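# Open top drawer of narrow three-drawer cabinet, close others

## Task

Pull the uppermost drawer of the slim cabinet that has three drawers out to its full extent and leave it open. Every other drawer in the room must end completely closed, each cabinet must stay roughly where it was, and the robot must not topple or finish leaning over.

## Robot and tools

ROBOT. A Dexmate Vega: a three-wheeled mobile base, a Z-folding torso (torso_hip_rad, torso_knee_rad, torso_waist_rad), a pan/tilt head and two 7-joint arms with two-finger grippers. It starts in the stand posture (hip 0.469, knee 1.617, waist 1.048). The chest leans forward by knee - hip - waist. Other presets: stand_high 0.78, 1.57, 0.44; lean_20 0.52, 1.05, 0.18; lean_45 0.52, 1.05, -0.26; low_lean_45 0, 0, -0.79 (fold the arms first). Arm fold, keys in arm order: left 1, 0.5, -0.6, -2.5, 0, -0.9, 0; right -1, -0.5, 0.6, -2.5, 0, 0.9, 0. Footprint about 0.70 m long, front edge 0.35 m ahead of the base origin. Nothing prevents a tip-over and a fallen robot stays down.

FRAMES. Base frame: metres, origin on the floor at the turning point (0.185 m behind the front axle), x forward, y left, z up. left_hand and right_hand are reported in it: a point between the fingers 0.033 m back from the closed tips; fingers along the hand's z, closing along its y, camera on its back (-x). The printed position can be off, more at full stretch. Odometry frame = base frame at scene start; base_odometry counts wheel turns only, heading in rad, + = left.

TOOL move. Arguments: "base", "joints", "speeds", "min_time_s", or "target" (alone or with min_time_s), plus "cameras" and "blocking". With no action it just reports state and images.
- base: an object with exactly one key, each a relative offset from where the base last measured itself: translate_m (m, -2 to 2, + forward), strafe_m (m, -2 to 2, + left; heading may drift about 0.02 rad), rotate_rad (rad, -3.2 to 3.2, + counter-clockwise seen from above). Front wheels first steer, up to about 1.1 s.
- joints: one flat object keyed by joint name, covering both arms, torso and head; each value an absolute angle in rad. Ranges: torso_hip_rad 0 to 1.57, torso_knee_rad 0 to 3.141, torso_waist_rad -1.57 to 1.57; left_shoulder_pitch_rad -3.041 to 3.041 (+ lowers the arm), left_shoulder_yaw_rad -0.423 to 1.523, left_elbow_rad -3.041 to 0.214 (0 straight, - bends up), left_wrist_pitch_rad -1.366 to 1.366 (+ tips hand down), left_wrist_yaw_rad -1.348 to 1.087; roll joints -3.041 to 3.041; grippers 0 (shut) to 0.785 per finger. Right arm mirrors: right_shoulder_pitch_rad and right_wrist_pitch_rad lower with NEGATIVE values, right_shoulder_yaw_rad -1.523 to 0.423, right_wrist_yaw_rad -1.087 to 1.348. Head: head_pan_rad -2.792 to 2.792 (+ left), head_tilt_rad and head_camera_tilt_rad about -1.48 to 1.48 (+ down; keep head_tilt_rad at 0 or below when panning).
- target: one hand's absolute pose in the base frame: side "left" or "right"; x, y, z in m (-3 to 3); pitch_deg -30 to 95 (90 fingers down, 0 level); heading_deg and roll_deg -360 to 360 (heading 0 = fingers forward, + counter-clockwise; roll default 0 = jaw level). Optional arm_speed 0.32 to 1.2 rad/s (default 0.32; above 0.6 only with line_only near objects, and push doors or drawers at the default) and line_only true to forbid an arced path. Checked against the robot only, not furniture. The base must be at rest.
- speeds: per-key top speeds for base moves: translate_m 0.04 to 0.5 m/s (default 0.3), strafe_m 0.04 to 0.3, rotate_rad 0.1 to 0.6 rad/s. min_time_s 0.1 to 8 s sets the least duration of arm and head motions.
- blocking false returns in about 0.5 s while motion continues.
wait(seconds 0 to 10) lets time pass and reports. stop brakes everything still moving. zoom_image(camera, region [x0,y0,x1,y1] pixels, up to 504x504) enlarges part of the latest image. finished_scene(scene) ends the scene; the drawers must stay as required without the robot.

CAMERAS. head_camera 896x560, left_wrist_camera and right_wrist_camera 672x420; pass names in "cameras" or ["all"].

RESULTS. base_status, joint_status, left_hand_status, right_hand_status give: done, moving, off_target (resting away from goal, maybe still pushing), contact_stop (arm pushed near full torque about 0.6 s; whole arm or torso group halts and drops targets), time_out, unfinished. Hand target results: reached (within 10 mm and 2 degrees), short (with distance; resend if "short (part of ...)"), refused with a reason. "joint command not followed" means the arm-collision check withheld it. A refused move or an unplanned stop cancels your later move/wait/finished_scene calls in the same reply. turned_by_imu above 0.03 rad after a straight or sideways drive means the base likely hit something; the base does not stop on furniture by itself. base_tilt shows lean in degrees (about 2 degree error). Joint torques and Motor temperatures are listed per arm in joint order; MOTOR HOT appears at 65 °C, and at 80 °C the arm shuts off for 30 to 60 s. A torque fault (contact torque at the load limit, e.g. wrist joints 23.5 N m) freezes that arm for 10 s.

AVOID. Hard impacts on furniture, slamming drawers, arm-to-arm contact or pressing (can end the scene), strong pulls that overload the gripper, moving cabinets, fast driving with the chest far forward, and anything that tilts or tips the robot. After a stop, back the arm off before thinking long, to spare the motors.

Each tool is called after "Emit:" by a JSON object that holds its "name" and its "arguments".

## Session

Emit:
{"name": "move", "arguments": {"joints": {"head_pan_rad": -1.4, "head_camera_tilt_rad": 0.3}, "cameras": ["head_camera"]}}

Emit:
{"name": "move", "arguments": {"joints": {"head_pan_rad": -2.7}, "cameras": ["head_camera"]}}

Emit:
{"name": "move", "arguments": {"joints": {"head_pan_rad": 0}, "cameras": ["head_camera"]}}

Emit:
{"name": "move", "arguments": {"joints": {"head_pan_rad": 1.6}, "cameras": ["head_camera"]}}

Scene clock: 1.60 s.
Joint torques (N m): left_arm=[4.09 -0.17 -1 -2.54 0.09 -2.01 -0.07] | right_arm=[-7.81 -0.42 0.04 -2.34 0.28 2.21 -0.01]
Motor temperatures (°C): left_arm=[31 31 31 26 40 35 41] | right_arm=[29 27 32 31 36 36 33]
move: done
base_odometry: x=+0.000 y=+0.000 heading=+0.000
turned_by_wheels: +0.000
turned_by_imu: +0.000
base_tilt: forward=+0.0 right=+0.7
base_status: not commanded
joint_positions: torso_hip_rad=+0.469 torso_knee_rad=+1.617 torso_waist_rad=+1.048 left_shoulder_pitch_rad=+2.199 left_shoulder_yaw_rad=+0.008 left_upper_arm_roll_rad=-0.009 left_elbow_rad=-1.083 left_forearm_roll_rad=+0.016 left_wrist_pitch_rad=-0.484 left_wrist_yaw_rad=+0.004 left_gripper_rad=+0.005 right_shoulder_pitch_rad=-2.208 right_shoulder_yaw_rad=+0.017 right_upper_arm_roll_rad=-0.013 right_elbow_rad=-1.119 right_forearm_roll_rad=-0.015 right_wrist_pitch_rad=+0.484 right_wrist_yaw_rad=-0.019 right_gripper_rad=+0.005 head_pan_rad=-1.400 head_tilt_rad=+0.000 head_camera_tilt_rad=+0.300
joint_status: all done
chest: x=-0.0111 y=+0.0000 z=+1.4155 quat_wxyz=(+0.999, +0.000, +0.050, +0.000)
left_hand: x=+0.1637 y=+0.2372 z=+0.6154 quat_wxyz=(+0.407, +0.009, +0.913, +0.007) pitch_deg=+41.9 heading_deg=+0.4 roll_deg=+1.6 back=up
right_hand: x=+0.1747 y=-0.2171 z=+0.6263 quat_wxyz=(+0.419, +0.002, +0.908, +0.001) pitch_deg=+40.4 heading_deg=+0.0 roll_deg=+0.2 back=up

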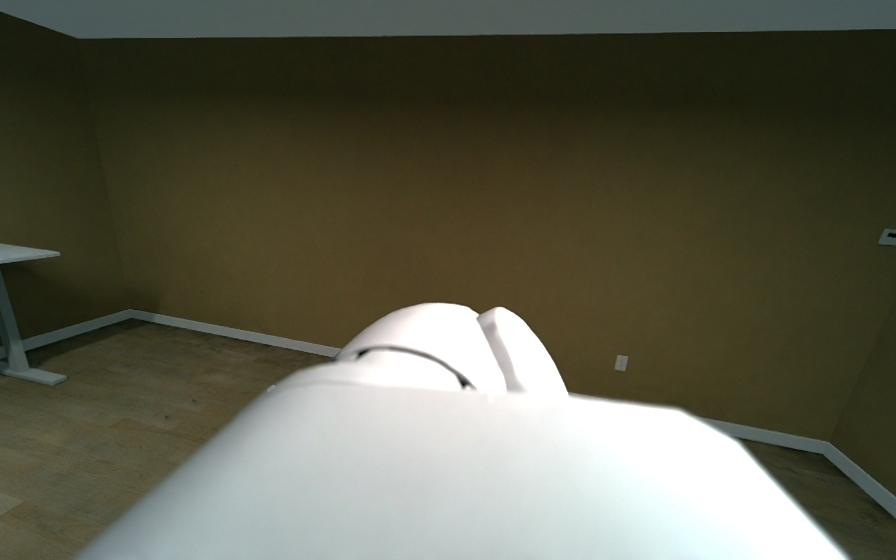

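Scene clock: 3.13 s.
Joint torques (N m): left_arm=[4.2 -0.19 -1.01 -2.68 0.1 -2.02 -0.05] | right_arm=[-7.46 -0.44 0.11 -2.29 0.26 2.23 -0.02]
move: done
base_odometry: x=+0.000 y=+0.000 heading=+0.000
turned_by_wheels: +0.000
turned_by_imu: +0.000
base_tilt: forward=+0.0 right=+0.8
base_status: not commanded
joint_positions: torso_hip_rad=+0.469 torso_knee_rad=+1.617 torso_waist_rad=+1.048 left_shoulder_pitch_rad=+2.199 left_shoulder_yaw_rad=+0.008 left_upper_arm_roll_rad=-0.009 left_elbow_rad=-1.083 left_forearm_roll_rad=+0.016 left_wrist_pitch_rad=-0.484 left_wrist_yaw_rad=+0.004 left_gripper_rad=+0.005 right_shoulder_pitch_rad=-2.208 right_shoulder_yaw_rad=+0.017 right_upper_arm_roll_rad=-0.013 right_elbow_rad=-1.119 right_forearm_roll_rad=-0.015 right_wrist_pitch_rad=+0.484 right_wrist_yaw_rad=-0.019 right_gripper_rad=+0.005 head_pan_rad=-2.700 head_tilt_rad=+0.000 head_camera_tilt_rad=+0.300
joint_status: all done
chest: x=-0.0111 y=+0.0000 z=+1.4155 quat_wxyz=(+0.999, +0.000, +0.050, +0.000)
left_hand: x=+0.1637 y=+0.2372 z=+0.6154 quat_wxyz=(+0.407, +0.009, +0.913, +0.007) pitch_deg=+41.9 heading_deg=+0.4 roll_deg=+1.6 back=up
right_hand: x=+0.1747 y=-0.2171 z=+0.6263 quat_wxyz=(+0.419, +0.002, +0.908, +0.001) pitch_deg=+40.4 heading_deg=+0.0 roll_deg=+0.2 back=up

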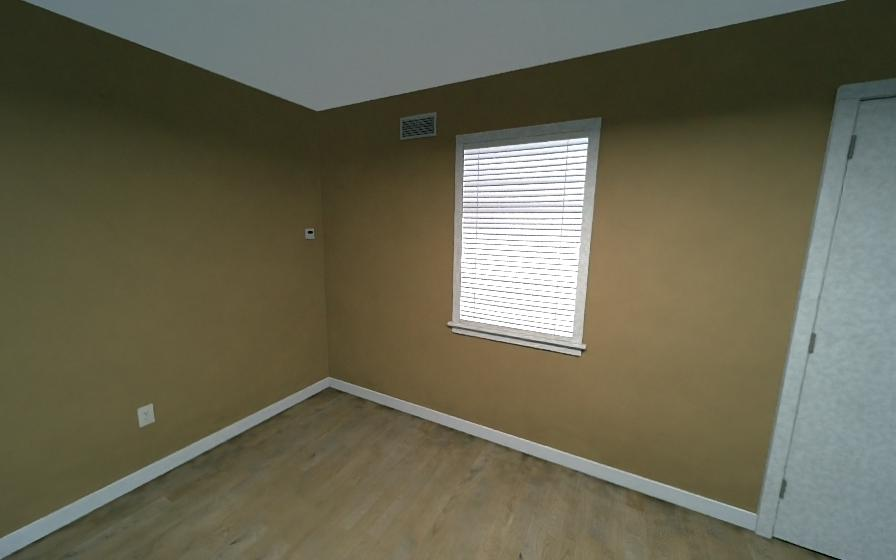

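Scene clock: 5.60 s.
Joint torques (N m): left_arm=[4.04 0 -1.07 -2.55 0.09 -2.25 -0.05] | right_arm=[-6.76 -0.35 0.13 -2.21 0.24 2.18 0.01]
move: done
base_odometry: x=+0.000 y=+0.000 heading=+0.000
turned_by_wheels: +0.000
turned_by_imu: +0.000
base_tilt: forward=+0.0 right=+0.7
base_status: not commanded
joint_positions: torso_hip_rad=+0.469 torso_knee_rad=+1.617 torso_waist_rad=+1.048 left_shoulder_pitch_rad=+2.199 left_shoulder_yaw_rad=+0.008 left_upper_arm_roll_rad=-0.009 left_elbow_rad=-1.083 left_forearm_roll_rad=+0.016 left_wrist_pitch_rad=-0.484 left_wrist_yaw_rad=+0.004 left_gripper_rad=+0.005 right_shoulder_pitch_rad=-2.208 right_shoulder_yaw_rad=+0.017 right_upper_arm_roll_rad=-0.013 right_elbow_rad=-1.119 right_forearm_roll_rad=-0.015 right_wrist_pitch_rad=+0.484 right_wrist_yaw_rad=-0.019 right_gripper_rad=+0.005 head_pan_rad=+0.000 head_tilt_rad=+0.000 head_camera_tilt_rad=+0.300
joint_status: all done
chest: x=-0.0111 y=+0.0000 z=+1.4155 quat_wxyz=(+0.999, +0.000, +0.050, +0.000)
left_hand: x=+0.1637 y=+0.2372 z=+0.6154 quat_wxyz=(+0.407, +0.009, +0.913, +0.007) pitch_deg=+41.9 heading_deg=+0.4 roll_deg=+1.6 back=up
right_hand: x=+0.1747 y=-0.2171 z=+0.6263 quat_wxyz=(+0.419, +0.002, +0.908, +0.001) pitch_deg=+40.4 heading_deg=+0.0 roll_deg=+0.2 back=up

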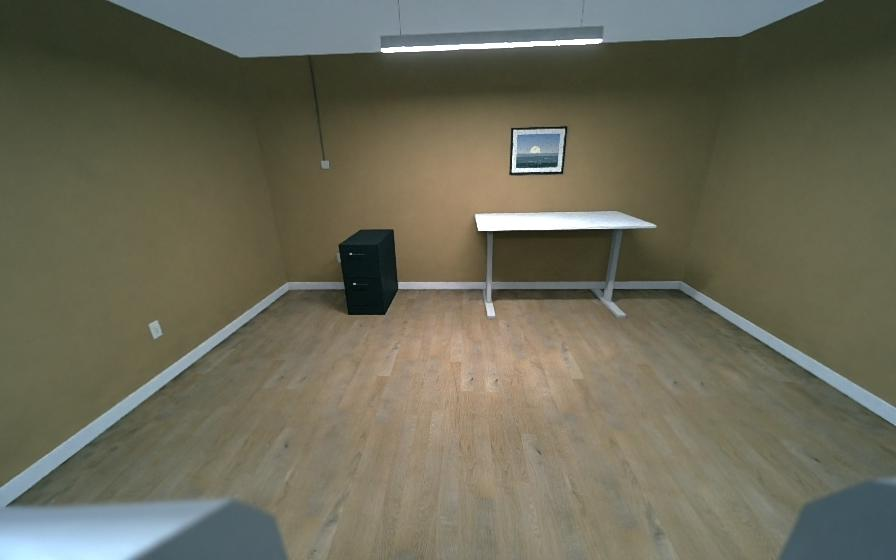

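Scene clock: 7.33 s.
Joint torques (N m): left_arm=[3.94 -0.11 -1.09 -2.51 0.1 -2.33 -0.06] | right_arm=[-6.88 -0.13 0.12 -2.22 0.26 2.13 0.02]
move: done
base_odometry: x=+0.000 y=+0.000 heading=+0.000
turned_by_wheels: +0.000
turned_by_imu: +0.000
base_tilt: forward=+0.1 right=+0.7
base_status: not commanded
joint_positions: torso_hip_rad=+0.469 torso_knee_rad=+1.617 torso_waist_rad=+1.048 left_shoulder_pitch_rad=+2.199 left_shoulder_yaw_rad=+0.008 left_upper_arm_roll_rad=-0.009 left_elbow_rad=-1.083 left_forearm_roll_rad=+0.016 left_wrist_pitch_rad=-0.484 left_wrist_yaw_rad=+0.004 left_gripper_rad=+0.005 right_shoulder_pitch_rad=-2.208 right_shoulder_yaw_rad=+0.017 right_upper_arm_roll_rad=-0.013 right_elbow_rad=-1.119 right_forearm_roll_rad=-0.015 right_wrist_pitch_rad=+0.484 right_wrist_yaw_rad=-0.019 right_gripper_rad=+0.005 head_pan_rad=+1.600 head_tilt_rad=+0.000 head_camera_tilt_rad=+0.300
joint_status: all done
chest: x=-0.0111 y=+0.0000 z=+1.4155 quat_wxyz=(+0.999, +0.000, +0.050, +0.000)
left_hand: x=+0.1637 y=+0.2372 z=+0.6154 quat_wxyz=(+0.407, +0.009, +0.913, +0.007) pitch_deg=+41.9 heading_deg=+0.4 roll_deg=+1.6 back=up
right_hand: x=+0.1747 y=-0.2171 z=+0.6263 quat_wxyz=(+0.419, +0.002, +0.908, +0.001) pitch_deg=+40.4 heading_deg=+0.0 roll_deg=+0.2 back=up

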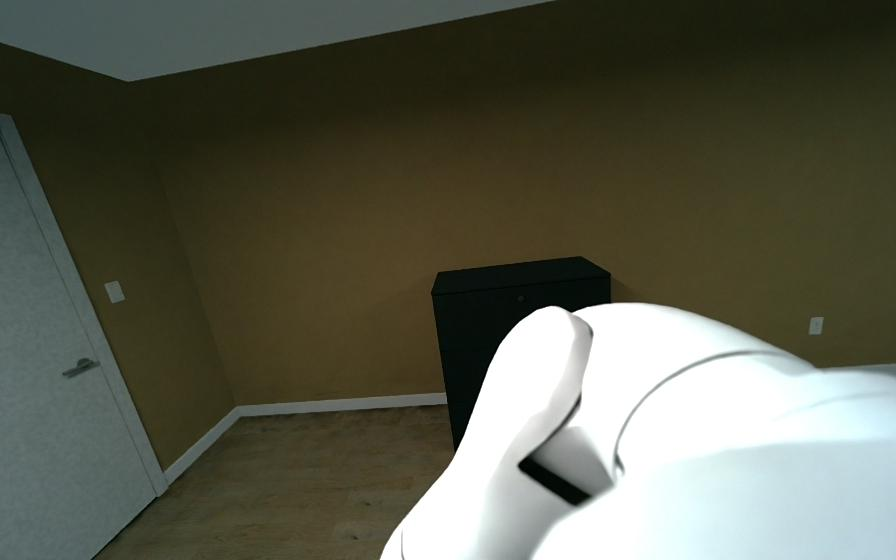

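Emit:
{"name": "move", "arguments": {"base": {"rotate_rad": -1.5}, "joints": {"torso_hip_rad": 0.52, "torso_knee_rad": 1.05, "torso_waist_rad": -0.5, "head_camera_tilt_rad": -0.3, "head_pan_rad": 0, "left_shoulder_pitch_rad": 0.839, "left_shoulder_yaw_rad": 0.257, "left_upper_arm_roll_rad": 0.428, "left_elbow_rad": -0.991, "left_forearm_roll_rad": 1.114, "left_wrist_pitch_rad": 0.198, "left_wrist_yaw_rad": 0.718, "left_gripper_rad": 0.25}, "cameras": ["head_camera"]}}

Scene clock: 15.50 s.
Joint torques (N m): left_arm=[-10.1 3.68 1.01 -3.14 0.68 -0.51 1.19] | right_arm=[-25.5 0.24 -0.06 3.1 0.27 -0.18 0.01]
move: done
base_odometry: x=+0.002 y=+0.001 heading=-1.504
turned_by_wheels: -1.504
turned_by_imu: -1.496
base_tilt: forward=+0.0 right=+0.7
base_status: done
joint_positions: torso_hip_rad=+0.520 torso_knee_rad=+1.050 torso_waist_rad=-0.500 left_shoulder_pitch_rad=+0.839 left_shoulder_yaw_rad=+0.257 left_upper_arm_roll_rad=+0.428 left_elbow_rad=-0.991 left_forearm_roll_rad=+1.114 left_wrist_pitch_rad=+0.198 left_wrist_yaw_rad=+0.718 left_gripper_rad=+0.250 right_shoulder_pitch_rad=-2.208 right_shoulder_yaw_rad=+0.017 right_upper_arm_roll_rad=-0.013 right_elbow_rad=-1.119 right_forearm_roll_rad=-0.015 right_wrist_pitch_rad=+0.484 right_wrist_yaw_rad=-0.019 right_gripper_rad=+0.005 head_pan_rad=+0.000 head_tilt_rad=+0.000 head_camera_tilt_rad=-0.300
joint_status: all done
chest: x=+0.1174 y=+0.0000 z=+1.1409 quat_wxyz=(+0.870, +0.000, +0.493, +0.000)
left_hand: x=+0.5396 y=+0.2403 z=+0.4444 quat_wxyz=(+0.430, +0.561, +0.561, +0.430) pitch_deg=+15.1 heading_deg=+0.0 roll_deg=+90.0
right_hand: x=-0.4042 y=-0.2171 z=+0.5201 quat_wxyz=(-0.032, +0.002, +0.999, +0.000) pitch_deg=+86.3 heading_deg=-0.2 roll_deg=+0.0

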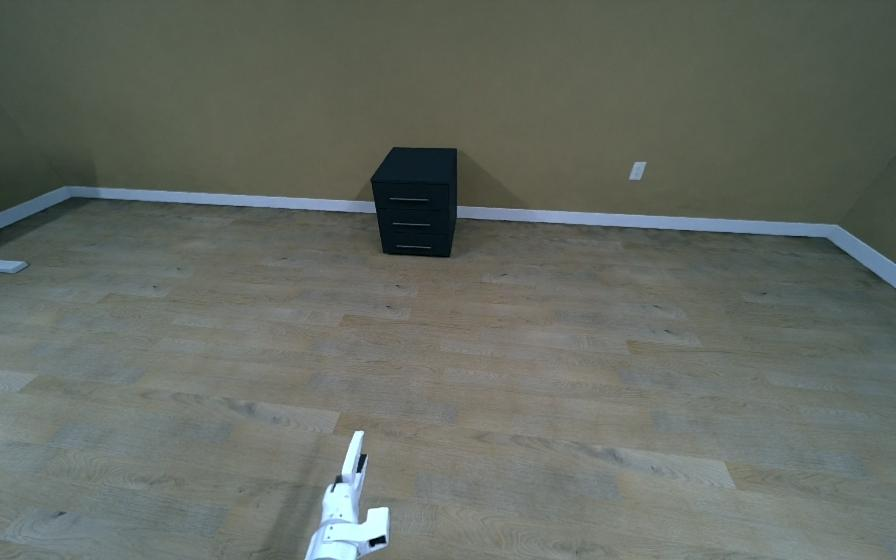

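Emit:
{"name": "move", "arguments": {"base": {"rotate_rad": -0.094}, "cameras": []}}

Emit:
{"name": "move", "arguments": {"base": {"strafe_m": 0.127}, "cameras": ["head_camera"]}}

Emit:
{"name": "move", "arguments": {"base": {"translate_m": 0.72}, "joints": {"head_pan_rad": 2.75, "head_camera_tilt_rad": 0.85}, "speeds": {"translate_m": 0.45}, "cameras": ["head_camera", "left_wrist_camera"]}}

Scene clock: 18.17 s.
Joint torques (N m): left_arm=[-10.21 3.45 0.66 -3.52 0.58 -0.69 1.1] | right_arm=[-24.86 0.39 -0.2 2.93 0.24 -0.02 0.01]
move: done
base_odometry: x=+0.002 y=+0.001 heading=-1.598
turned_by_wheels: -0.094
turned_by_imu: -0.093
base_tilt: forward=+0.1 right=+0.7
base_status: done
joint_positions: torso_hip_rad=+0.520 torso_knee_rad=+1.050 torso_waist_rad=-0.500 left_shoulder_pitch_rad=+0.839 left_shoulder_yaw_rad=+0.257 left_upper_arm_roll_rad=+0.428 left_elbow_rad=-0.991 left_forearm_roll_rad=+1.114 left_wrist_pitch_rad=+0.198 left_wrist_yaw_rad=+0.718 left_gripper_rad=+0.250 right_shoulder_pitch_rad=-2.208 right_shoulder_yaw_rad=+0.017 right_upper_arm_roll_rad=-0.013 right_elbow_rad=-1.119 right_forearm_roll_rad=-0.015 right_wrist_pitch_rad=+0.484 right_wrist_yaw_rad=-0.019 right_gripper_rad=+0.005 head_pan_rad=+0.000 head_tilt_rad=+0.000 head_camera_tilt_rad=-0.300
joint_status: not commanded
chest: x=+0.1173 y=+0.0000 z=+1.1409 quat_wxyz=(+0.870, +0.000, +0.493, +0.000)
left_hand: x=+0.5397 y=+0.2402 z=+0.4445 quat_wxyz=(+0.430, +0.561, +0.561, +0.430) pitch_deg=+15.1 heading_deg=+0.0 roll_deg=-90.0
right_hand: x=-0.4042 y=-0.2171 z=+0.5201 quat_wxyz=(-0.032, +0.002, +0.999, +0.000) pitch_deg=+86.3 heading_deg=-0.2 roll_deg=+0.0

Scene clock: 20.80 s.
Joint torques (N m): left_arm=[-10.1 2.98 0.26 -3.76 0.56 -0.7 1.08] | right_arm=[-24.92 0.08 -0.32 3.18 0.22 -0.11 0.02]
move: done
base_odometry: x=+0.128 y=-0.002 heading=-1.595
turned_by_wheels: +0.003
turned_by_imu: +0.002
base_tilt: forward=+0.0 right=+0.7
base_status: done
joint_positions: torso_hip_rad=+0.520 torso_knee_rad=+1.050 torso_waist_rad=-0.500 left_shoulder_pitch_rad=+0.839 left_shoulder_yaw_rad=+0.257 left_upper_arm_roll_rad=+0.428 left_elbow_rad=-0.991 left_forearm_roll_rad=+1.114 left_wrist_pitch_rad=+0.198 left_wrist_yaw_rad=+0.718 left_gripper_rad=+0.250 right_shoulder_pitch_rad=-2.208 right_shoulder_yaw_rad=+0.017 right_upper_arm_roll_rad=-0.013 right_elbow_rad=-1.119 right_forearm_roll_rad=-0.015 right_wrist_pitch_rad=+0.484 right_wrist_yaw_rad=-0.019 right_gripper_rad=+0.005 head_pan_rad=+0.000 head_tilt_rad=+0.000 head_camera_tilt_rad=-0.300
joint_status: not commanded
chest: x=+0.1173 y=+0.0000 z=+1.1409 quat_wxyz=(+0.870, +0.000, +0.493, +0.000)
left_hand: x=+0.5397 y=+0.2402 z=+0.4445 quat_wxyz=(+0.430, +0.561, +0.561, +0.430) pitch_deg=+15.1 heading_deg=+0.0 roll_deg=-90.0
right_hand: x=-0.4042 y=-0.2171 z=+0.5201 quat_wxyz=(-0.032, +0.002, +0.999, +0.000) pitch_deg=+86.3 heading_deg=-0.2 roll_deg=+0.0

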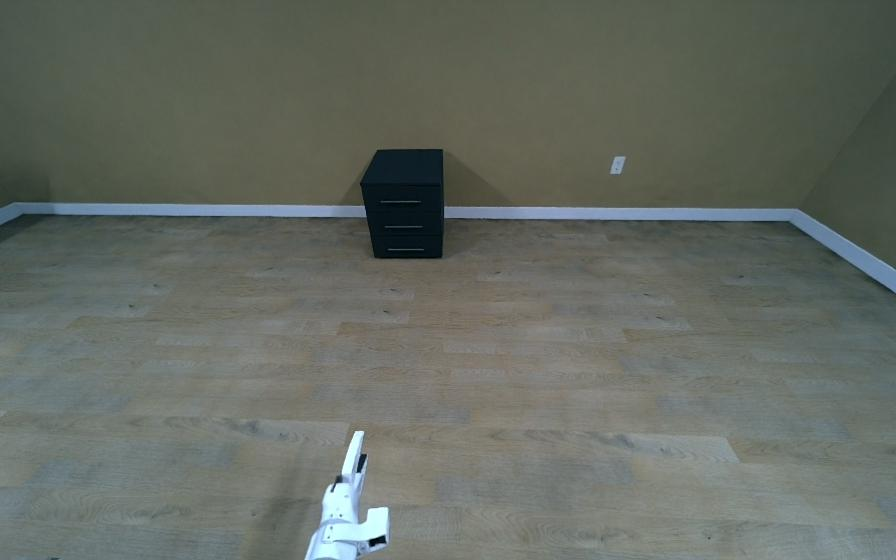

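Scene clock: 25.10 s.
Joint torques (N m): left_arm=[-8.97 3.13 0.15 -3.64 0.54 -0.68 1.07] | right_arm=[-24.9 0.06 -0.11 3.16 0.13 -0.39 0.03]
move: done
base_odometry: x=+0.111 y=-0.722 heading=-1.596
turned_by_wheels: -0.001
turned_by_imu: -0.002
base_tilt: forward=+0.0 right=+0.7
base_status: done
joint_positions: torso_hip_rad=+0.520 torso_knee_rad=+1.050 torso_waist_rad=-0.500 left_shoulder_pitch_rad=+0.839 left_shoulder_yaw_rad=+0.257 left_upper_arm_roll_rad=+0.428 left_elbow_rad=-0.991 left_forearm_roll_rad=+1.114 left_wrist_pitch_rad=+0.198 left_wrist_yaw_rad=+0.718 left_gripper_rad=+0.250 right_shoulder_pitch_rad=-2.208 right_shoulder_yaw_rad=+0.017 right_upper_arm_roll_rad=-0.013 right_elbow_rad=-1.119 right_forearm_roll_rad=-0.015 right_wrist_pitch_rad=+0.484 right_wrist_yaw_rad=-0.019 right_gripper_rad=+0.005 head_pan_rad=+2.750 head_tilt_rad=+0.000 head_camera_tilt_rad=+0.850
joint_status: all done
chest: x=+0.1173 y=+0.0000 z=+1.1409 quat_wxyz=(+0.870, +0.000, +0.493, +0.000)
left_hand: x=+0.5397 y=+0.2403 z=+0.4446 quat_wxyz=(+0.430, +0.561, +0.561, +0.430) pitch_deg=+15.1 heading_deg=+0.0 roll_deg=-90.0
right_hand: x=-0.4042 y=-0.2171 z=+0.5201 quat_wxyz=(-0.032, +0.002, +0.999, +0.000) pitch_deg=+86.3 heading_deg=-0.2 roll_deg=+0.0

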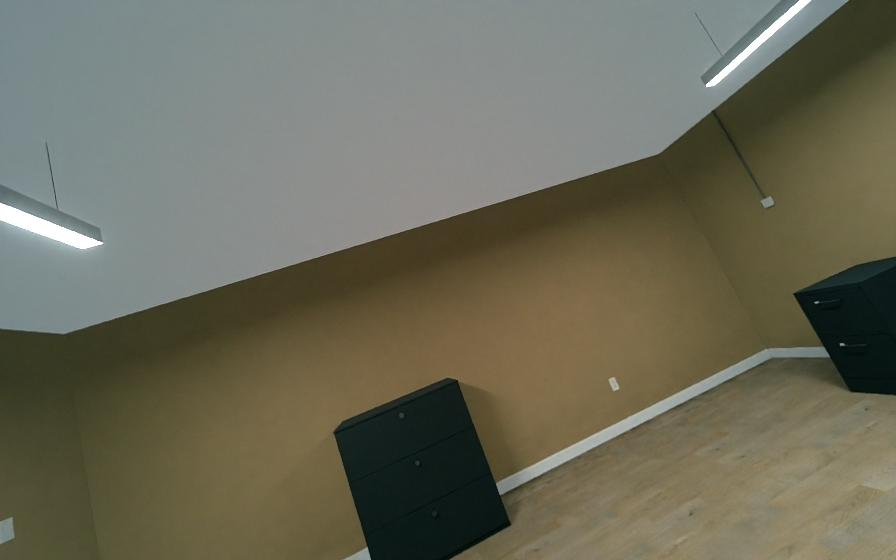

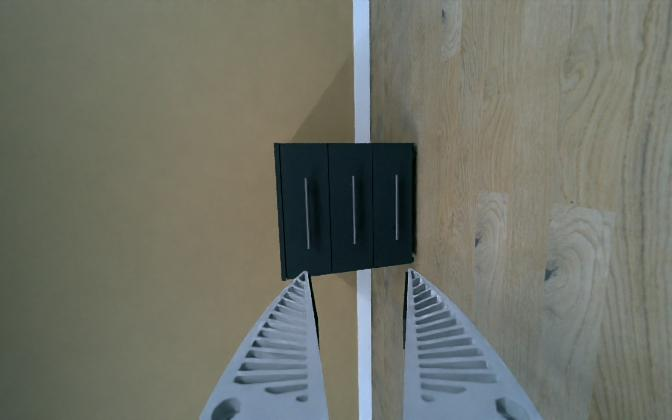

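Emit:
{"name": "zoom_image", "arguments": {"camera": "left_wrist_camera", "region": [260, 130, 430, 290]}}

Emit:
{"name": "move", "arguments": {"target": {"side": "left", "x": 0.55, "y": 0.23, "z": 0.50, "pitch_deg": 60, "heading_deg": 0, "roll_deg": -90, "arm_speed": 0.6, "line_only": true}, "joints": null, "cameras": ["left_wrist_camera"]}}

Scaled by 2.965 from the camera's image (finer frame: 960x600).

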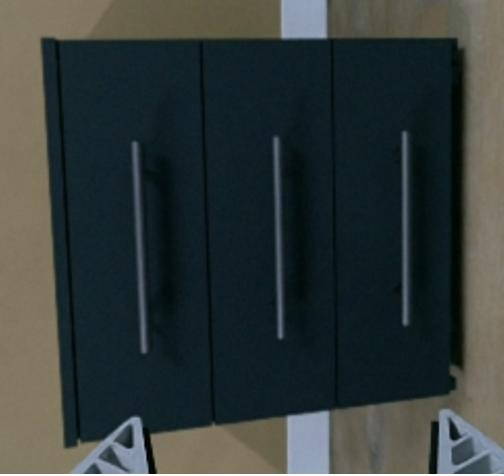

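Scene clock: 30.40 s.
Joint torques (N m): left_arm=[-14.83 5.73 -2.74 -6.77 1.18 -0.47 0.19] | right_arm=[-24.46 -0.1 -0.27 3.12 0.21 -0.52 0.06]
move: done
base_odometry: x=+0.111 y=-0.722 heading=-1.596
turned_by_wheels: +0.000
turned_by_imu: +0.000
base_tilt: forward=+0.0 right=+0.7
base_status: not commanded
joint_positions: torso_hip_rad=+0.520 torso_knee_rad=+1.050 torso_waist_rad=-0.500 left_shoulder_pitch_rad=+0.828 left_shoulder_yaw_rad=+0.526 left_upper_arm_roll_rad=+0.388 left_elbow_rad=-1.956 left_forearm_roll_rad=+1.166 left_wrist_pitch_rad=+0.515 left_wrist_yaw_rad=-0.929 left_gripper_rad=+0.250 right_shoulder_pitch_rad=-2.208 right_shoulder_yaw_rad=+0.017 right_upper_arm_roll_rad=-0.013 right_elbow_rad=-1.119 right_forearm_roll_rad=-0.015 right_wrist_pitch_rad=+0.484 right_wrist_yaw_rad=-0.019 right_gripper_rad=+0.005 head_pan_rad=+2.750 head_tilt_rad=+0.000 head_camera_tilt_rad=+0.850
joint_status: not commanded
chest: x=+0.1173 y=+0.0000 z=+1.1409 quat_wxyz=(+0.870, +0.000, +0.493, +0.000)
left_hand: x=+0.5500 y=+0.2301 z=+0.4996 quat_wxyz=(+0.184, +0.683, +0.683, +0.184) pitch_deg=+59.9 heading_deg=+0.0 roll_deg=+90.0
left_hand_status: reached (straight line, planned for 3.1 s): 0 mm and 0.1 deg off.
right_hand: x=-0.4042 y=-0.2171 z=+0.5201 quat_wxyz=(-0.032, +0.002, +0.999, +0.000) pitch_deg=+86.3 heading_deg=-0.2 roll_deg=+0.0

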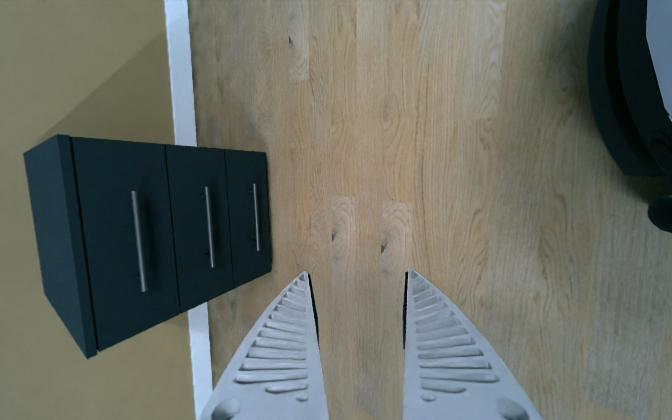

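Emit:
{"name": "move", "arguments": {"base": {"translate_m": 0.42}, "joints": {"left_gripper_rad": 0.18, "head_pan_rad": 0, "head_camera_tilt_rad": 0}, "cameras": ["head_camera", "left_wrist_camera"]}}

Scene clock: 33.93 s.
Joint torques (N m): left_arm=[-13.65 5.55 -2.93 -6.65 1.05 -0.19 0.15] | right_arm=[-24.39 -0.63 -0.07 3.36 0.17 -0.52 0.09]
move: done
base_odometry: x=+0.101 y=-1.142 heading=-1.597
turned_by_wheels: -0.001
turned_by_imu: -0.002
base_tilt: forward=+0.1 right=+0.8
base_status: done
joint_positions: torso_hip_rad=+0.520 torso_knee_rad=+1.050 torso_waist_rad=-0.500 left_shoulder_pitch_rad=+0.827 left_shoulder_yaw_rad=+0.527 left_upper_arm_roll_rad=+0.388 left_elbow_rad=-1.957 left_forearm_roll_rad=+1.166 left_wrist_pitch_rad=+0.515 left_wrist_yaw_rad=-0.933 left_gripper_rad=+0.180 right_shoulder_pitch_rad=-2.208 right_shoulder_yaw_rad=+0.017 right_upper_arm_roll_rad=-0.013 right_elbow_rad=-1.119 right_forearm_roll_rad=-0.015 right_wrist_pitch_rad=+0.484 right_wrist_yaw_rad=-0.019 right_gripper_rad=+0.005 head_pan_rad=+0.000 head_tilt_rad=+0.000 head_camera_tilt_rad=+0.000
joint_status: all done
chest: x=+0.1173 y=+0.0000 z=+1.1409 quat_wxyz=(+0.870, +0.000, +0.493, +0.000)
left_hand: x=+0.5499 y=+0.2301 z=+0.4999 quat_wxyz=(+0.183, +0.683, +0.683, +0.183) pitch_deg=+60.0 heading_deg=+0.0 roll_deg=+90.0
right_hand: x=-0.4042 y=-0.2171 z=+0.5201 quat_wxyz=(-0.032, +0.002, +0.999, +0.000) pitch_deg=+86.3 heading_deg=-0.2 roll_deg=+0.0

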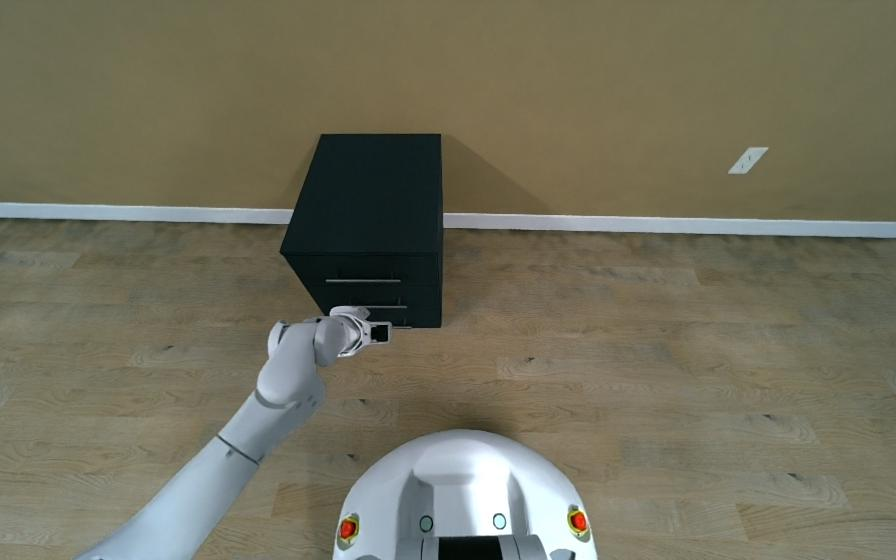

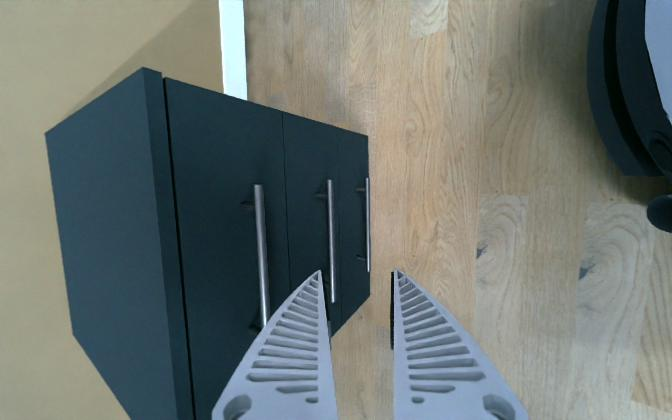

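Emit:
{"name": "move", "arguments": {"base": {"translate_m": 0.12}, "cameras": ["left_wrist_camera"]}}

Scene clock: 37.43 s.
Joint torques (N m): left_arm=[-13.37 5.66 -3.08 -6.58 1.07 -0.05 0.2] | right_arm=[-24.19 -0.65 0.05 3.42 0.18 -0.4 0.06]
move: done
base_odometry: x=+0.098 y=-1.262 heading=-1.598
turned_by_wheels: -0.001
turned_by_imu: -0.001
base_tilt: forward=+0.1 right=+0.8
base_status: done
joint_positions: torso_hip_rad=+0.520 torso_knee_rad=+1.050 torso_waist_rad=-0.500 left_shoulder_pitch_rad=+0.827 left_shoulder_yaw_rad=+0.527 left_upper_arm_roll_rad=+0.388 left_elbow_rad=-1.957 left_forearm_roll_rad=+1.166 left_wrist_pitch_rad=+0.515 left_wrist_yaw_rad=-0.933 left_gripper_rad=+0.180 right_shoulder_pitch_rad=-2.208 right_shoulder_yaw_rad=+0.017 right_upper_arm_roll_rad=-0.013 right_elbow_rad=-1.119 right_forearm_roll_rad=-0.015 right_wrist_pitch_rad=+0.484 right_wrist_yaw_rad=-0.019 right_gripper_rad=+0.005 head_pan_rad=+0.000 head_tilt_rad=+0.000 head_camera_tilt_rad=+0.000
joint_status: not commanded
chest: x=+0.1173 y=+0.0000 z=+1.1409 quat_wxyz=(+0.870, +0.000, +0.493, +0.000)
left_hand: x=+0.5499 y=+0.2300 z=+0.4999 quat_wxyz=(+0.183, +0.683, +0.683, +0.183) pitch_deg=+60.0 heading_deg=+0.0 roll_deg=+90.0
right_hand: x=-0.4042 y=-0.2171 z=+0.5201 quat_wxyz=(-0.032, +0.002, +0.999, +0.000) pitch_deg=+86.3 heading_deg=-0.2 roll_deg=+0.0

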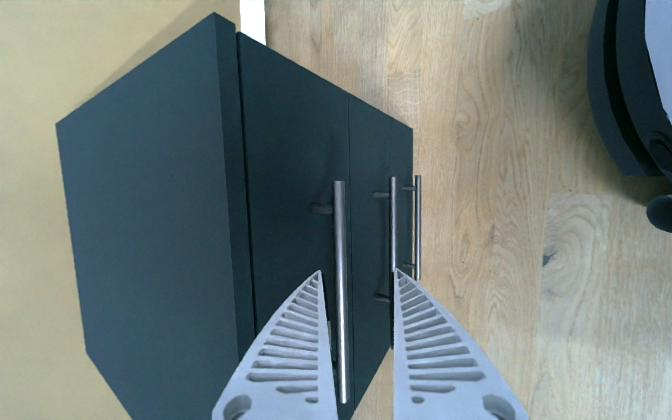

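Emit:
{"name": "move", "arguments": {"joints": {"left_gripper_rad": 0.11}, "cameras": []}}

Emit:
{"name": "move", "arguments": {"target": {"side": "left", "x": 0.608, "y": 0.235, "z": 0.427, "pitch_deg": 60, "heading_deg": 0, "roll_deg": -90, "line_only": true}, "cameras": ["left_wrist_camera"]}}

Scene clock: 38.80 s.
Joint torques (N m): left_arm=[-13.13 5.72 -3.11 -6.72 1.06 0 0.21] | right_arm=[-24 -0.77 0.06 3.41 0.16 -0.31 0.04]
move: done
base_odometry: x=+0.098 y=-1.262 heading=-1.598
turned_by_wheels: +0.000
turned_by_imu: +0.000
base_tilt: forward=+0.0 right=+0.8
base_status: not commanded
joint_positions: torso_hip_rad=+0.520 torso_knee_rad=+1.050 torso_waist_rad=-0.500 left_shoulder_pitch_rad=+0.827 left_shoulder_yaw_rad=+0.527 left_upper_arm_roll_rad=+0.388 left_elbow_rad=-1.957 left_forearm_roll_rad=+1.166 left_wrist_pitch_rad=+0.515 left_wrist_yaw_rad=-0.933 left_gripper_rad=+0.110 right_shoulder_pitch_rad=-2.208 right_shoulder_yaw_rad=+0.017 right_upper_arm_roll_rad=-0.013 right_elbow_rad=-1.119 right_forearm_roll_rad=-0.015 right_wrist_pitch_rad=+0.484 right_wrist_yaw_rad=-0.019 right_gripper_rad=+0.005 head_pan_rad=+0.000 head_tilt_rad=+0.000 head_camera_tilt_rad=+0.000
joint_status: all done
chest: x=+0.1173 y=+0.0000 z=+1.1409 quat_wxyz=(+0.870, +0.000, +0.493, +0.000)
left_hand: x=+0.5499 y=+0.2300 z=+0.4999 quat_wxyz=(+0.183, +0.683, +0.683, +0.183) pitch_deg=+60.0 heading_deg=+0.0 roll_deg=+90.0
right_hand: x=-0.4042 y=-0.2171 z=+0.5201 quat_wxyz=(-0.032, +0.002, +0.999, +0.000) pitch_deg=+86.3 heading_deg=-0.2 roll_deg=+0.0

Scene clock: 41.80 s.
Joint torques (N m): left_arm=[-20.3 -0.11 -2.94 -5.96 0.64 -0.2 1.33] | right_arm=[-24.27 -0.47 0.08 3.32 0.15 -0.12 0.03]
move: done
base_odometry: x=+0.098 y=-1.262 heading=-1.598
turned_by_wheels: +0.000
turned_by_imu: +0.000
base_tilt: forward=+0.1 right=+0.7
base_status: not commanded
joint_positions: torso_hip_rad=+0.520 torso_knee_rad=+1.050 torso_waist_rad=-0.500 left_shoulder_pitch_rad=+0.606 left_shoulder_yaw_rad=+0.420 left_upper_arm_roll_rad=+0.449 left_elbow_rad=-1.516 left_forearm_roll_rad=+1.091 left_wrist_pitch_rad=+0.383 left_wrist_yaw_rad=-0.735 left_gripper_rad=+0.110 right_shoulder_pitch_rad=-2.208 right_shoulder_yaw_rad=+0.017 right_upper_arm_roll_rad=-0.013 right_elbow_rad=-1.119 right_forearm_roll_rad=-0.015 right_wrist_pitch_rad=+0.484 right_wrist_yaw_rad=-0.019 right_gripper_rad=+0.005 head_pan_rad=+0.000 head_tilt_rad=+0.000 head_camera_tilt_rad=+0.000
joint_status: not commanded
chest: x=+0.1173 y=+0.0000 z=+1.1409 quat_wxyz=(+0.870, +0.000, +0.493, +0.000)
left_hand: x=+0.6072 y=+0.2352 z=+0.4273 quat_wxyz=(+0.183, +0.683, +0.683, +0.183) pitch_deg=+60.0 heading_deg=+0.0 roll_deg=-90.0
left_hand_status: reached (straight line, planned for 1.7 s): 1 mm and 0.0 deg off.
right_hand: x=-0.4042 y=-0.2171 z=+0.5201 quat_wxyz=(-0.032, +0.002, +0.999, +0.000) pitch_deg=+86.3 heading_deg=-0.2 roll_deg=+0.0

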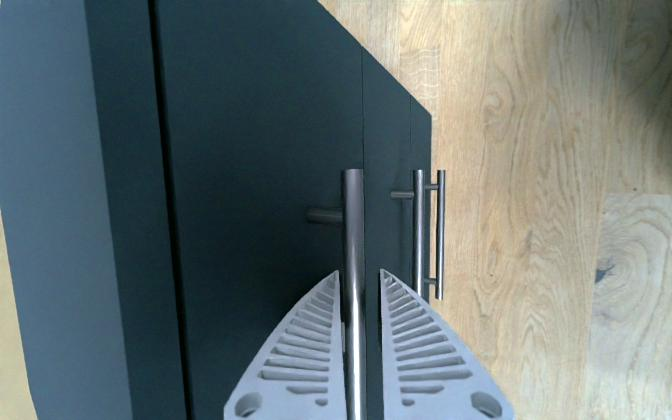

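Emit:
{"name": "move", "arguments": {"joints": {"left_gripper_rad": 0.0}, "cameras": []}}

Emit:
{"name": "move", "arguments": {"base": {"translate_m": -0.05}, "speeds": {"translate_m": 0.07}, "cameras": ["left_wrist_camera"]}}

Scene clock: 42.80 s.
Joint torques (N m): left_arm=[-15.58 -0.01 -1.51 -5.11 0.12 -0.25 0.26] | right_arm=[-24.53 -0.37 0.01 3.33 0.17 -0.1 0.04]
move: done
base_odometry: x=+0.098 y=-1.262 heading=-1.598
turned_by_wheels: +0.000
turned_by_imu: +0.000
base_tilt: forward=+0.0 right=+0.7
base_status: not commanded
joint_positions: torso_hip_rad=+0.520 torso_knee_rad=+1.050 torso_waist_rad=-0.500 left_shoulder_pitch_rad=+0.604 left_shoulder_yaw_rad=+0.419 left_upper_arm_roll_rad=+0.449 left_elbow_rad=-1.512 left_forearm_roll_rad=+1.090 left_wrist_pitch_rad=+0.382 left_wrist_yaw_rad=-0.734 left_gripper_rad=+0.000 right_shoulder_pitch_rad=-2.208 right_shoulder_yaw_rad=+0.017 right_upper_arm_roll_rad=-0.013 right_elbow_rad=-1.119 right_forearm_roll_rad=-0.015 right_wrist_pitch_rad=+0.484 right_wrist_yaw_rad=-0.019 right_gripper_rad=+0.005 head_pan_rad=+0.000 head_tilt_rad=+0.000 head_camera_tilt_rad=+0.000
joint_status: all done
chest: x=+0.1173 y=+0.0000 z=+1.1409 quat_wxyz=(+0.870, +0.000, +0.493, +0.000)
left_hand: x=+0.6079 y=+0.2352 z=+0.4270 quat_wxyz=(+0.183, +0.683, +0.683, +0.183) pitch_deg=+60.0 heading_deg=+0.0 roll_deg=-90.0
right_hand: x=-0.4042 y=-0.2171 z=+0.5201 quat_wxyz=(-0.032, +0.002, +0.999, +0.000) pitch_deg=+86.3 heading_deg=-0.2 roll_deg=+0.0

Scene clock: 44.17 s.
Joint torques (N m): left_arm=[-13.91 -1.33 -1.14 -5.17 -0.28 -0.56 0.12] | right_arm=[-24.59 -0.26 0.09 3.29 0.15 -0.1 0]
move: done
base_odometry: x=+0.099 y=-1.212 heading=-1.598
turned_by_wheels: +0.000
turned_by_imu: +0.000
base_tilt: forward=+0.1 right=+0.8
base_status: done
joint_positions: torso_hip_rad=+0.520 torso_knee_rad=+1.050 torso_waist_rad=-0.500 left_shoulder_pitch_rad=+0.604 left_shoulder_yaw_rad=+0.419 left_upper_arm_roll_rad=+0.449 left_elbow_rad=-1.512 left_forearm_roll_rad=+1.090 left_wrist_pitch_rad=+0.382 left_wrist_yaw_rad=-0.733 left_gripper_rad=+0.000 right_shoulder_pitch_rad=-2.208 right_shoulder_yaw_rad=+0.017 right_upper_arm_roll_rad=-0.013 right_elbow_rad=-1.119 right_forearm_roll_rad=-0.015 right_wrist_pitch_rad=+0.484 right_wrist_yaw_rad=-0.019 right_gripper_rad=+0.005 head_pan_rad=+0.000 head_tilt_rad=+0.000 head_camera_tilt_rad=+0.000
joint_status: not commanded
chest: x=+0.1172 y=+0.0000 z=+1.1409 quat_wxyz=(+0.870, +0.000, +0.492, +0.000)
left_hand: x=+0.6080 y=+0.2353 z=+0.4272 quat_wxyz=(+0.183, +0.683, +0.683, +0.183) pitch_deg=+60.0 heading_deg=+0.1 roll_deg=-90.0
right_hand: x=-0.4042 y=-0.2171 z=+0.5201 quat_wxyz=(-0.032, +0.002, +0.999, +0.000) pitch_deg=+86.3 heading_deg=-0.2 roll_deg=+0.0

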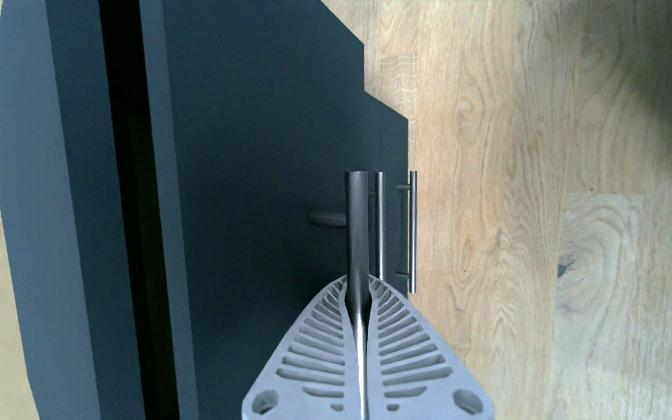

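Emit:
{"name": "move", "arguments": {"base": {"translate_m": -0.25}, "speeds": {"translate_m": 0.11}, "cameras": []}}

Emit:
{"name": "move", "arguments": {"base": {"translate_m": -0.06}, "speeds": {"translate_m": 0.07}, "cameras": ["left_wrist_camera", "head_camera"]}}

Scene clock: 47.73 s.
Joint torques (N m): left_arm=[-13.17 -3.6 -0.62 -8.74 -2 -2.99 0.21] | right_arm=[-24.54 -0.18 0.09 3.31 0.14 -0.27 -0.01]
move: done
base_odometry: x=+0.106 y=-0.962 heading=-1.599
turned_by_wheels: -0.001
turned_by_imu: -0.001
base_tilt: forward=+0.0 right=+0.7
base_status: done
joint_positions: torso_hip_rad=+0.520 torso_knee_rad=+1.050 torso_waist_rad=-0.500 left_shoulder_pitch_rad=+0.604 left_shoulder_yaw_rad=+0.419 left_upper_arm_roll_rad=+0.449 left_elbow_rad=-1.512 left_forearm_roll_rad=+1.091 left_wrist_pitch_rad=+0.383 left_wrist_yaw_rad=-0.733 left_gripper_rad=+0.000 right_shoulder_pitch_rad=-2.208 right_shoulder_yaw_rad=+0.017 right_upper_arm_roll_rad=-0.013 right_elbow_rad=-1.119 right_forearm_roll_rad=-0.015 right_wrist_pitch_rad=+0.484 right_wrist_yaw_rad=-0.019 right_gripper_rad=+0.005 head_pan_rad=+0.000 head_tilt_rad=+0.000 head_camera_tilt_rad=+0.000
joint_status: not commanded
chest: x=+0.1172 y=+0.0000 z=+1.1409 quat_wxyz=(+0.870, +0.000, +0.493, +0.000)
left_hand: x=+0.6080 y=+0.2358 z=+0.4271 quat_wxyz=(+0.183, +0.683, +0.683, +0.184) pitch_deg=+60.0 heading_deg=+0.2 roll_deg=-89.9
right_hand: x=-0.4042 y=-0.2171 z=+0.5201 quat_wxyz=(-0.032, +0.002, +0.999, +0.000) pitch_deg=+86.3 heading_deg=-0.2 roll_deg=+0.0

Scene clock: 49.40 s.
Joint torques (N m): left_arm=[-12.51 -3.55 -0.69 -8.4 -2.17 -2.85 -0.15] | right_arm=[-24.55 -0.41 0.16 3.23 0.12 -0.31 -0.04]
move: done
base_odometry: x=+0.108 y=-0.902 heading=-1.600
turned_by_wheels: -0.001
turned_by_imu: -0.001
base_tilt: forward=+0.0 right=+0.8
base_status: done
joint_positions: torso_hip_rad=+0.520 torso_knee_rad=+1.050 torso_waist_rad=-0.500 left_shoulder_pitch_rad=+0.604 left_shoulder_yaw_rad=+0.419 left_upper_arm_roll_rad=+0.449 left_elbow_rad=-1.512 left_forearm_roll_rad=+1.091 left_wrist_pitch_rad=+0.383 left_wrist_yaw_rad=-0.733 left_gripper_rad=+0.000 right_shoulder_pitch_rad=-2.208 right_shoulder_yaw_rad=+0.017 right_upper_arm_roll_rad=-0.013 right_elbow_rad=-1.119 right_forearm_roll_rad=-0.015 right_wrist_pitch_rad=+0.484 right_wrist_yaw_rad=-0.019 right_gripper_rad=+0.005 head_pan_rad=+0.000 head_tilt_rad=+0.000 head_camera_tilt_rad=+0.000
joint_status: not commanded
chest: x=+0.1173 y=+0.0000 z=+1.1409 quat_wxyz=(+0.870, +0.000, +0.493, +0.000)
left_hand: x=+0.6081 y=+0.2358 z=+0.4271 quat_wxyz=(+0.183, +0.683, +0.683, +0.184) pitch_deg=+60.0 heading_deg=+0.2 roll_deg=-89.9
right_hand: x=-0.4042 y=-0.2171 z=+0.5201 quat_wxyz=(-0.032, +0.002, +0.999, +0.000) pitch_deg=+86.3 heading_deg=-0.2 roll_deg=+0.0
pictures: head_camera, left_wrist_camera

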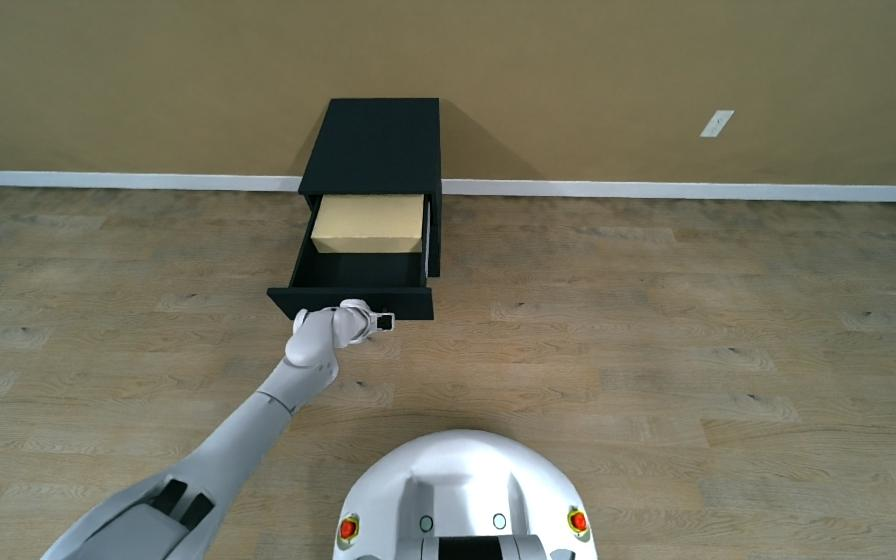

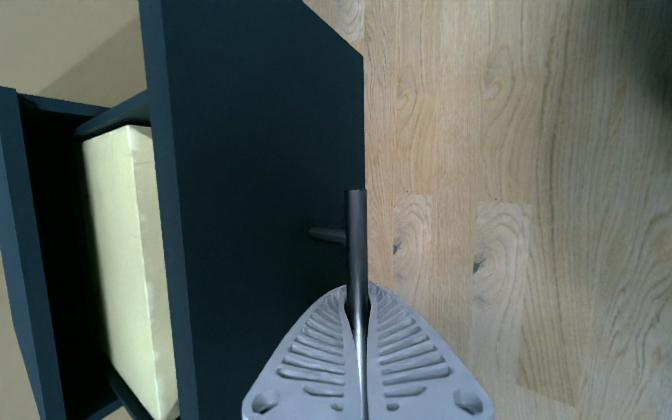

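Emit:
{"name": "move", "arguments": {"base": {"translate_m": -0.03}, "speeds": {"translate_m": 0.06}, "cameras": ["left_wrist_camera"]}}

Scene clock: 50.63 s.
Joint torques (N m): left_arm=[6.71 -3.43 3 -2.3 -3.66 -1.67 -4.46] | right_arm=[-24.63 -0.21 0.2 3.26 0.1 -0.35 -0.04]
move: done
base_odometry: x=+0.109 y=-0.872 heading=-1.601
turned_by_wheels: -0.001
turned_by_imu: -0.002
base_tilt: forward=+0.0 right=+0.7
base_status: done
joint_positions: torso_hip_rad=+0.520 torso_knee_rad=+1.050 torso_waist_rad=-0.500 left_shoulder_pitch_rad=+0.603 left_shoulder_yaw_rad=+0.419 left_upper_arm_roll_rad=+0.449 left_elbow_rad=-1.512 left_forearm_roll_rad=+1.091 left_wrist_pitch_rad=+0.382 left_wrist_yaw_rad=-0.732 left_gripper_rad=+0.000 right_shoulder_pitch_rad=-2.208 right_shoulder_yaw_rad=+0.017 right_upper_arm_roll_rad=-0.013 right_elbow_rad=-1.119 right_forearm_roll_rad=-0.015 right_wrist_pitch_rad=+0.484 right_wrist_yaw_rad=-0.019 right_gripper_rad=+0.005 head_pan_rad=+0.000 head_tilt_rad=+0.000 head_camera_tilt_rad=+0.000
joint_status: not commanded
chest: x=+0.1172 y=+0.0000 z=+1.1409 quat_wxyz=(+0.870, +0.000, +0.492, +0.000)
left_hand: x=+0.6093 y=+0.2357 z=+0.4281 quat_wxyz=(+0.184, +0.683, +0.683, +0.185) pitch_deg=+59.8 heading_deg=+0.2 roll_deg=-89.9
right_hand: x=-0.4041 y=-0.2171 z=+0.5201 quat_wxyz=(-0.032, +0.002, +0.999, +0.000) pitch_deg=+86.3 heading_deg=-0.2 roll_deg=+0.0

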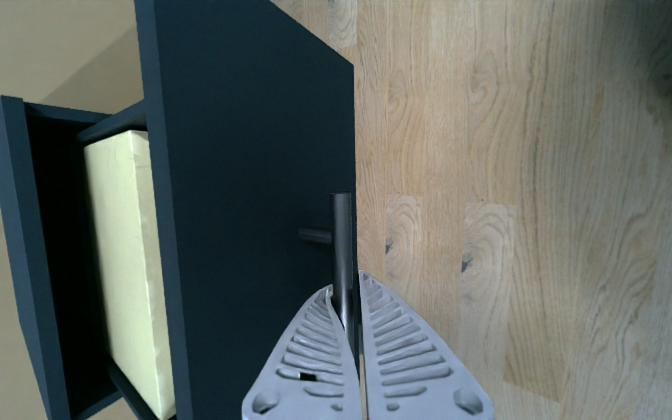

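Emit:
{"name": "move", "arguments": {"joints": {"left_gripper_rad": 0.12}, "cameras": ["left_wrist_camera"]}}

Emit:
{"name": "finished_scene", "arguments": {"scene": 3}}

Scene clock: 51.40 s.
Joint torques (N m): left_arm=[-1.9 -3.03 2.49 -4.32 -1.46 -1.29 -1.04] | right_arm=[-24.73 -0.39 0.14 3.28 0.11 -0.44 -0.05]
move: done
base_odometry: x=+0.109 y=-0.872 heading=-1.601
turned_by_wheels: +0.000
turned_by_imu: +0.001
base_tilt: forward=+0.0 right=+0.8
base_status: not commanded
joint_positions: torso_hip_rad=+0.520 torso_knee_rad=+1.050 torso_waist_rad=-0.500 left_shoulder_pitch_rad=+0.604 left_shoulder_yaw_rad=+0.419 left_upper_arm_roll_rad=+0.449 left_elbow_rad=-1.512 left_forearm_roll_rad=+1.090 left_wrist_pitch_rad=+0.382 left_wrist_yaw_rad=-0.733 left_gripper_rad=+0.120 right_shoulder_pitch_rad=-2.208 right_shoulder_yaw_rad=+0.017 right_upper_arm_roll_rad=-0.013 right_elbow_rad=-1.119 right_forearm_roll_rad=-0.015 right_wrist_pitch_rad=+0.484 right_wrist_yaw_rad=-0.019 right_gripper_rad=+0.005 head_pan_rad=+0.000 head_tilt_rad=+0.000 head_camera_tilt_rad=+0.000
joint_status: all done
chest: x=+0.1172 y=+0.0000 z=+1.1409 quat_wxyz=(+0.870, +0.000, +0.492, +0.000)
left_hand: x=+0.6087 y=+0.2356 z=+0.4276 quat_wxyz=(+0.183, +0.683, +0.683, +0.184) pitch_deg=+59.9 heading_deg=+0.1 roll_deg=-89.9
right_hand: x=-0.4041 y=-0.2171 z=+0.5200 quat_wxyz=(-0.032, +0.002, +0.999, +0.000) pitch_deg=+86.3 heading_deg=-0.2 roll_deg=+0.0

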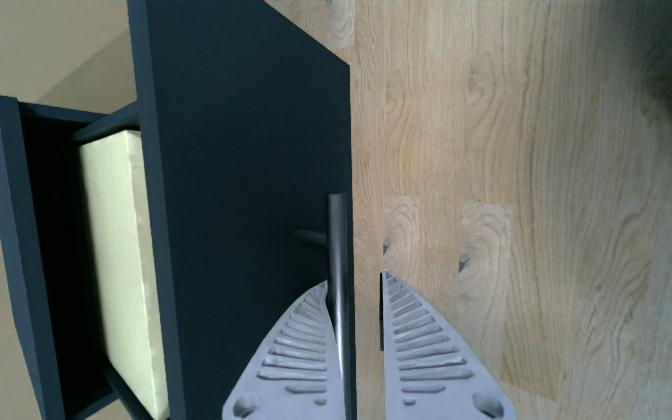

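The scene is finished: the task was done.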